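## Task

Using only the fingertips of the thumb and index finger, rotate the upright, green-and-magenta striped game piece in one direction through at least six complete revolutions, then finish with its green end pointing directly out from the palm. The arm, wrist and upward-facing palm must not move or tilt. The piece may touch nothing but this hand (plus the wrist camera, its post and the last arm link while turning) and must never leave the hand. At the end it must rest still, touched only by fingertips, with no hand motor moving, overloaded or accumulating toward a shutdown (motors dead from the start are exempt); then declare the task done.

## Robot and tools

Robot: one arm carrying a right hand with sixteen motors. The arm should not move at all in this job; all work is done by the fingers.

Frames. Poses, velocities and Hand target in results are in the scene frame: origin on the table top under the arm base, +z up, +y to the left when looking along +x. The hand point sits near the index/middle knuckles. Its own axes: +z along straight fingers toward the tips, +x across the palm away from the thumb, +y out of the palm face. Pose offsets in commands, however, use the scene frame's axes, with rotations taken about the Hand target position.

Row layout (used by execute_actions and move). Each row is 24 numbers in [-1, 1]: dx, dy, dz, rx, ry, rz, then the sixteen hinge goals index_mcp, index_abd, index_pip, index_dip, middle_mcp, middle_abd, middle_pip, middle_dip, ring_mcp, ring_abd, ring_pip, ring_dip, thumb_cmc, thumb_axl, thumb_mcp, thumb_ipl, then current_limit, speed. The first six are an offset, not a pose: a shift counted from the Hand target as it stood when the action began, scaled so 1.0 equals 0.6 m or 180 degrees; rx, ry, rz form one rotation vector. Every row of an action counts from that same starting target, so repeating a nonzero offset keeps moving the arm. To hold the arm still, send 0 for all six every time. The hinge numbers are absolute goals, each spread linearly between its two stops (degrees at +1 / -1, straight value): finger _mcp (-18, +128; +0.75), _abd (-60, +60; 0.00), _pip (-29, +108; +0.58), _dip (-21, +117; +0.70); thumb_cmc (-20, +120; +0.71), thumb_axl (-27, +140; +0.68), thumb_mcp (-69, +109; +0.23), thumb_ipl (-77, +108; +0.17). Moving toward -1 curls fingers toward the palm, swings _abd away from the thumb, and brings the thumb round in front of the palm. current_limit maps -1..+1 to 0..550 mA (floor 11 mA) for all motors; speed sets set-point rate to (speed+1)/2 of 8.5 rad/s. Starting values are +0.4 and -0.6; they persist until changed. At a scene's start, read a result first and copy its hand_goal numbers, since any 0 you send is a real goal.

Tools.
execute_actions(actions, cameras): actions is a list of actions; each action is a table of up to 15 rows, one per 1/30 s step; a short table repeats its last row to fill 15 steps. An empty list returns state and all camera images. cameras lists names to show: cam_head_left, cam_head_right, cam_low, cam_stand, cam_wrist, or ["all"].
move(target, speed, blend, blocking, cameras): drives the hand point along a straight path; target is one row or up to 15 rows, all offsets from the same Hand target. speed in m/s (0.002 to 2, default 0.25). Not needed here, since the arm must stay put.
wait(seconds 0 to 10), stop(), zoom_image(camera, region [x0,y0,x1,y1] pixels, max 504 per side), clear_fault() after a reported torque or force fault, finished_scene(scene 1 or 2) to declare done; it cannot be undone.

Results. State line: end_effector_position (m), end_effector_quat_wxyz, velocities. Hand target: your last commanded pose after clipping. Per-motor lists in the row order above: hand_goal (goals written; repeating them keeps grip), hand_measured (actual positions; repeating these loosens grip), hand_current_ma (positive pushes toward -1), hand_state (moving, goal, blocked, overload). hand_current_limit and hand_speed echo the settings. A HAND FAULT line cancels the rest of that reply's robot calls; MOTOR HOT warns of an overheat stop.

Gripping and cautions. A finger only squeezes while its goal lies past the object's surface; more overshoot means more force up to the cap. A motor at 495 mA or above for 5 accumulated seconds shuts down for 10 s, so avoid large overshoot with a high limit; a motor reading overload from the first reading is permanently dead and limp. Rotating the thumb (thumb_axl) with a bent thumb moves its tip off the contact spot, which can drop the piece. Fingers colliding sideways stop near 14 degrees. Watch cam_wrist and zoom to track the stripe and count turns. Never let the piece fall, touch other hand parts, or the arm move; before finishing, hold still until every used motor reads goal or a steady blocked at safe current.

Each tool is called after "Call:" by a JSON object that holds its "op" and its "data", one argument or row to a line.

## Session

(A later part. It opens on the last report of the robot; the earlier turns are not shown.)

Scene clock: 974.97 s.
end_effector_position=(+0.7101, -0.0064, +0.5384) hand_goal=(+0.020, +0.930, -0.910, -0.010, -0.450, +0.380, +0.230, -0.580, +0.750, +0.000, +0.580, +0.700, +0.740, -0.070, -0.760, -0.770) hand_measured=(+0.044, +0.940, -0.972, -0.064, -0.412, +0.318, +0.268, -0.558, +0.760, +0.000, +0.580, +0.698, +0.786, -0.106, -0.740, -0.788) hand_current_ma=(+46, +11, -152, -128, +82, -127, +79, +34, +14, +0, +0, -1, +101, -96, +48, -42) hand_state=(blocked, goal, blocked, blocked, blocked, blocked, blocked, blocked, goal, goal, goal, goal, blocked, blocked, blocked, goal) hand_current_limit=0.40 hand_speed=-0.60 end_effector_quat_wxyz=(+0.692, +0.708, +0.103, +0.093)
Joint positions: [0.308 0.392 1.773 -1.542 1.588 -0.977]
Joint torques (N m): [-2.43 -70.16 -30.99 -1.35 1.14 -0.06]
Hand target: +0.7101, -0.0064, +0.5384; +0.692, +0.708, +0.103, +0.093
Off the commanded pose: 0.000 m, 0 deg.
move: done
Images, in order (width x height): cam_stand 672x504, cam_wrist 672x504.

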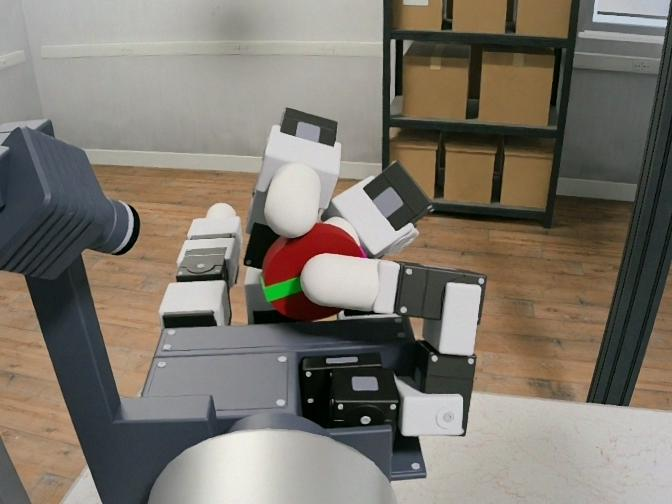

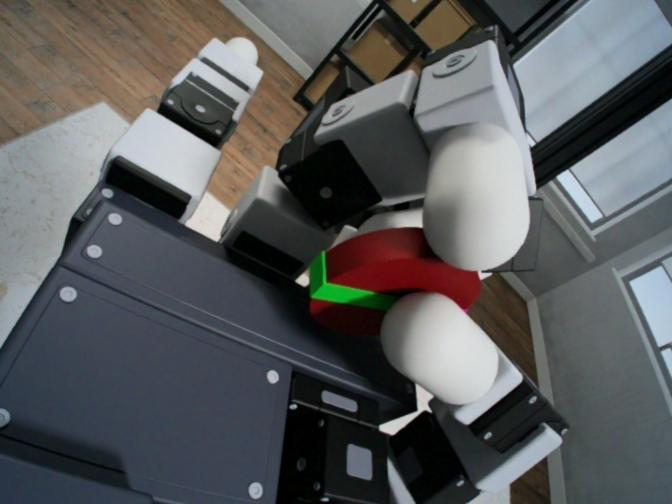

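Call:
{"op": "move", "data": {
  "target": [
    [0,0,0,0,0,0,0.02,0.93,-0.91,-0.01,-0.45,-0.25,0.23,-0.3,0.75,0,0.58,0.7,0.74,-0.07,-0.76,-0.77,0.4,-0.6],
    [0,0,0,0,0,0,0.02,0.93,-0.91,-0.01,-0.45,-0.22,0.23,-0.89,0.75,0,0.58,0.7,0.74,-0.07,-0.76,-0.77,0.4,-0.6],
    [0,0,0,0,0,0,0.02,0.93,-0.91,-0.01,-0.45,0.06,0.23,-0.75,0.75,0,0.58,0.7,0.74,-0.07,-0.76,-0.77,0.4,-0.6],
    [0,0,0,0,0,0,0.02,0.93,-0.91,-0.01,-0.45,0.38,0.23,-0.58,0.75,0,0.58,0.7,0.74,-0.07,-0.76,-0.77,0.4,-0.6],
    [0,0,0,0,0,0,0.02,0.93,-0.91,-0.01,-0.45,-0.25,0.23,-0.3,0.75,0,0.58,0.7,0.74,-0.07,-0.76,-0.77,0.4,-0.6],
    [0,0,0,0,0,0,0.02,0.93,-0.91,-0.01,-0.45,-0.22,0.23,-0.89,0.75,0,0.58,0.7,0.74,-0.07,-0.76,-0.77,0.4,-0.6],
    [0,0,0,0,0,0,0.02,0.93,-0.91,-0.01,-0.45,0.06,0.23,-0.75,0.75,0,0.58,0.7,0.74,-0.07,-0.76,-0.77,0.4,-0.6],
    [0,0,0,0,0,0,0.02,0.93,-0.91,-0.01,-0.45,0.38,0.23,-0.58,0.75,0,0.58,0.7,0.74,-0.07,-0.76,-0.77,0.4,-0.6],
    [0,0,0,0,0,0,0.02,0.93,-0.91,-0.01,-0.45,-0.25,0.23,-0.3,0.75,0,0.58,0.7,0.74,-0.07,-0.76,-0.77,0.4,-0.6],
    [0,0,0,0,0,0,0.02,0.93,-0.91,-0.01,-0.45,-0.22,0.23,-0.89,0.75,0,0.58,0.7,0.74,-0.07,-0.76,-0.77,0.4,-0.6],
    [0,0,0,0,0,0,0.02,0.93,-0.91,-0.01,-0.45,0.06,0.23,-0.75,0.75,0,0.58,0.7,0.74,-0.07,-0.76,-0.77,0.4,-0.6],
    [0,0,0,0,0,0,0.02,0.93,-0.91,-0.01,-0.45,0.38,0.23,-0.58,0.75,0,0.58,0.7,0.74,-0.07,-0.76,-0.77,0.4,-0.6],
    [0,0,0,0,0,0,0.02,0.93,-0.91,-0.01,-0.45,0.1,0.23,-0.2,0.75,0,0.58,0.7,0.74,-0.07,-0.76,-0.77,0.4,-0.6]
  ],
  "cameras": ["cam_stand","cam_wrist"]
}}

Call:
{"op": "zoom_image", "data": {
  "camera": "cam_stand",
  "region": [230, 190, 430, 350]
}}

Scene clock: 1015.03 s.
end_effector_position=(+0.7101, -0.0064, +0.5384) hand_goal=(+0.020, +0.930, -0.910, -0.010, -0.450, +0.100, +0.230, -0.200, +0.750, +0.000, +0.580, +0.700, +0.740, -0.070, -0.760, -0.770) hand_measured=(+0.044, +0.940, -0.972, -0.064, -0.446, +0.104, +0.232, -0.204, +0.760, +0.000, +0.580, +0.698, +0.774, -0.106, -0.744, -0.770) hand_current_ma=(+46, +11, -152, -129, +3, +2, +1, -3, +14, +0, +0, -1, +70, -95, +34, +0) hand_state=(blocked, goal, blocked, blocked, goal, goal, goal, goal, goal, goal, goal, goal, blocked, blocked, goal, goal) hand_current_limit=0.40 hand_speed=-0.60 end_effector_quat_wxyz=(+0.692, +0.708, +0.103, +0.093)
Joint positions: [0.308 0.392 1.773 -1.542 1.588 -0.977]
Joint torques (N m): [-2.21 -70.1 -30.97 -1.31 1.1 -0.03]
Hand target: +0.7101, -0.0064, +0.5384; +0.692, +0.708, +0.103, +0.093
Off the commanded pose: 0.000 m, 0 deg.
move: done
Images, in order (width x height): cam_stand 672x504, cam_wrist 672x504.

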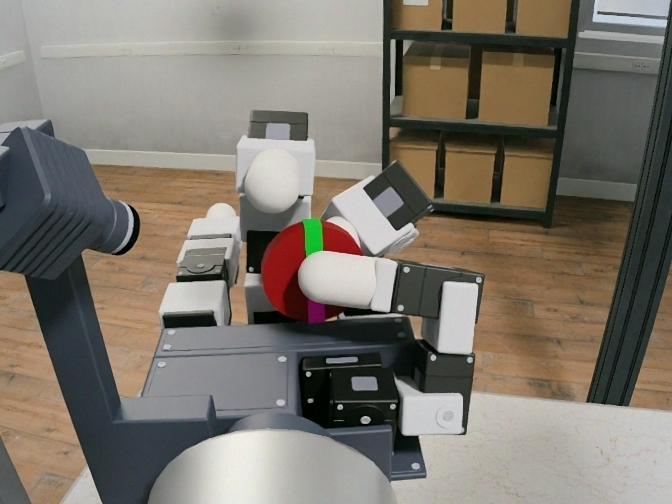

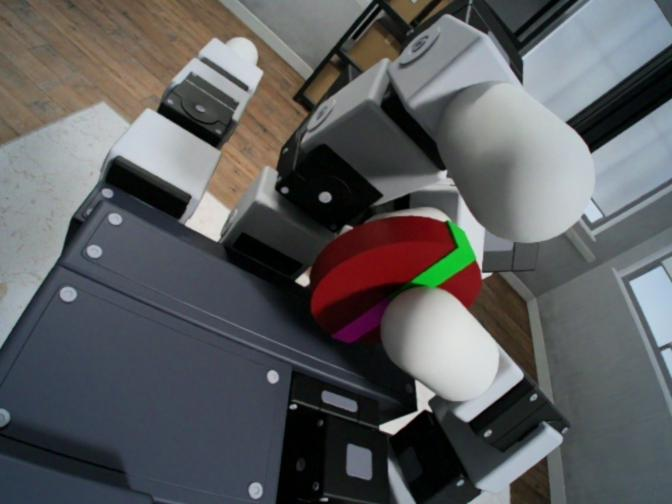

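Scaled by 2.520 from the camera's 672x504 image, which has a finer 960x720 frame.

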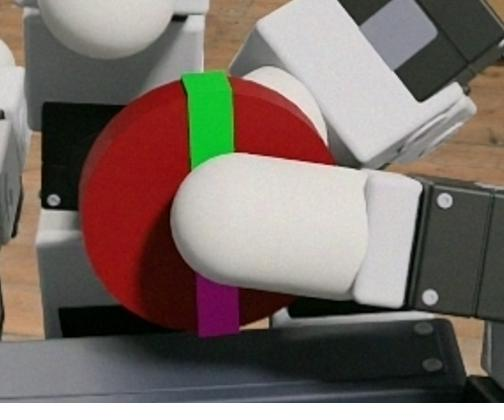

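Call:
{"op": "wait", "data": {
  "seconds": 1
}}

Call:
{"op": "finished_scene", "data": {
  "scene": 1
}}

Scene clock: 1025.43 s.
end_effector_position=(+0.7101, -0.0064, +0.5384) hand_goal=(+0.020, +0.930, -0.910, -0.010, -0.450, +0.100, +0.230, -0.200, +0.750, +0.000, +0.580, +0.700, +0.740, -0.070, -0.760, -0.770) hand_measured=(+0.044, +0.940, -0.972, -0.064, -0.446, +0.104, +0.232, -0.204, +0.760, +0.000, +0.580, +0.698, +0.774, -0.106, -0.744, -0.770) hand_current_ma=(+46, +11, -152, -129, +3, +2, +1, -3, +14, +0, +0, -1, +70, -95, +34, +0) hand_state=(blocked, goal, blocked, blocked, goal, goal, goal, goal, goal, goal, goal, goal, blocked, blocked, goal, goal) hand_current_limit=0.40 hand_speed=-0.60 end_effector_quat_wxyz=(+0.692, +0.708, +0.103, +0.093)
Joint positions: [0.308 0.392 1.773 -1.542 1.588 -0.977]
Joint torques (N m): [-2.4 -69.92 -30.95 -1.36 1.14 -0.04]
Hand target: +0.7101, -0.0064, +0.5384; +0.692, +0.708, +0.103, +0.093
Off the commanded pose: 0.000 m, 0 deg.
wait: 1.00 s; at rest from the start

The scene is finished: the task was done.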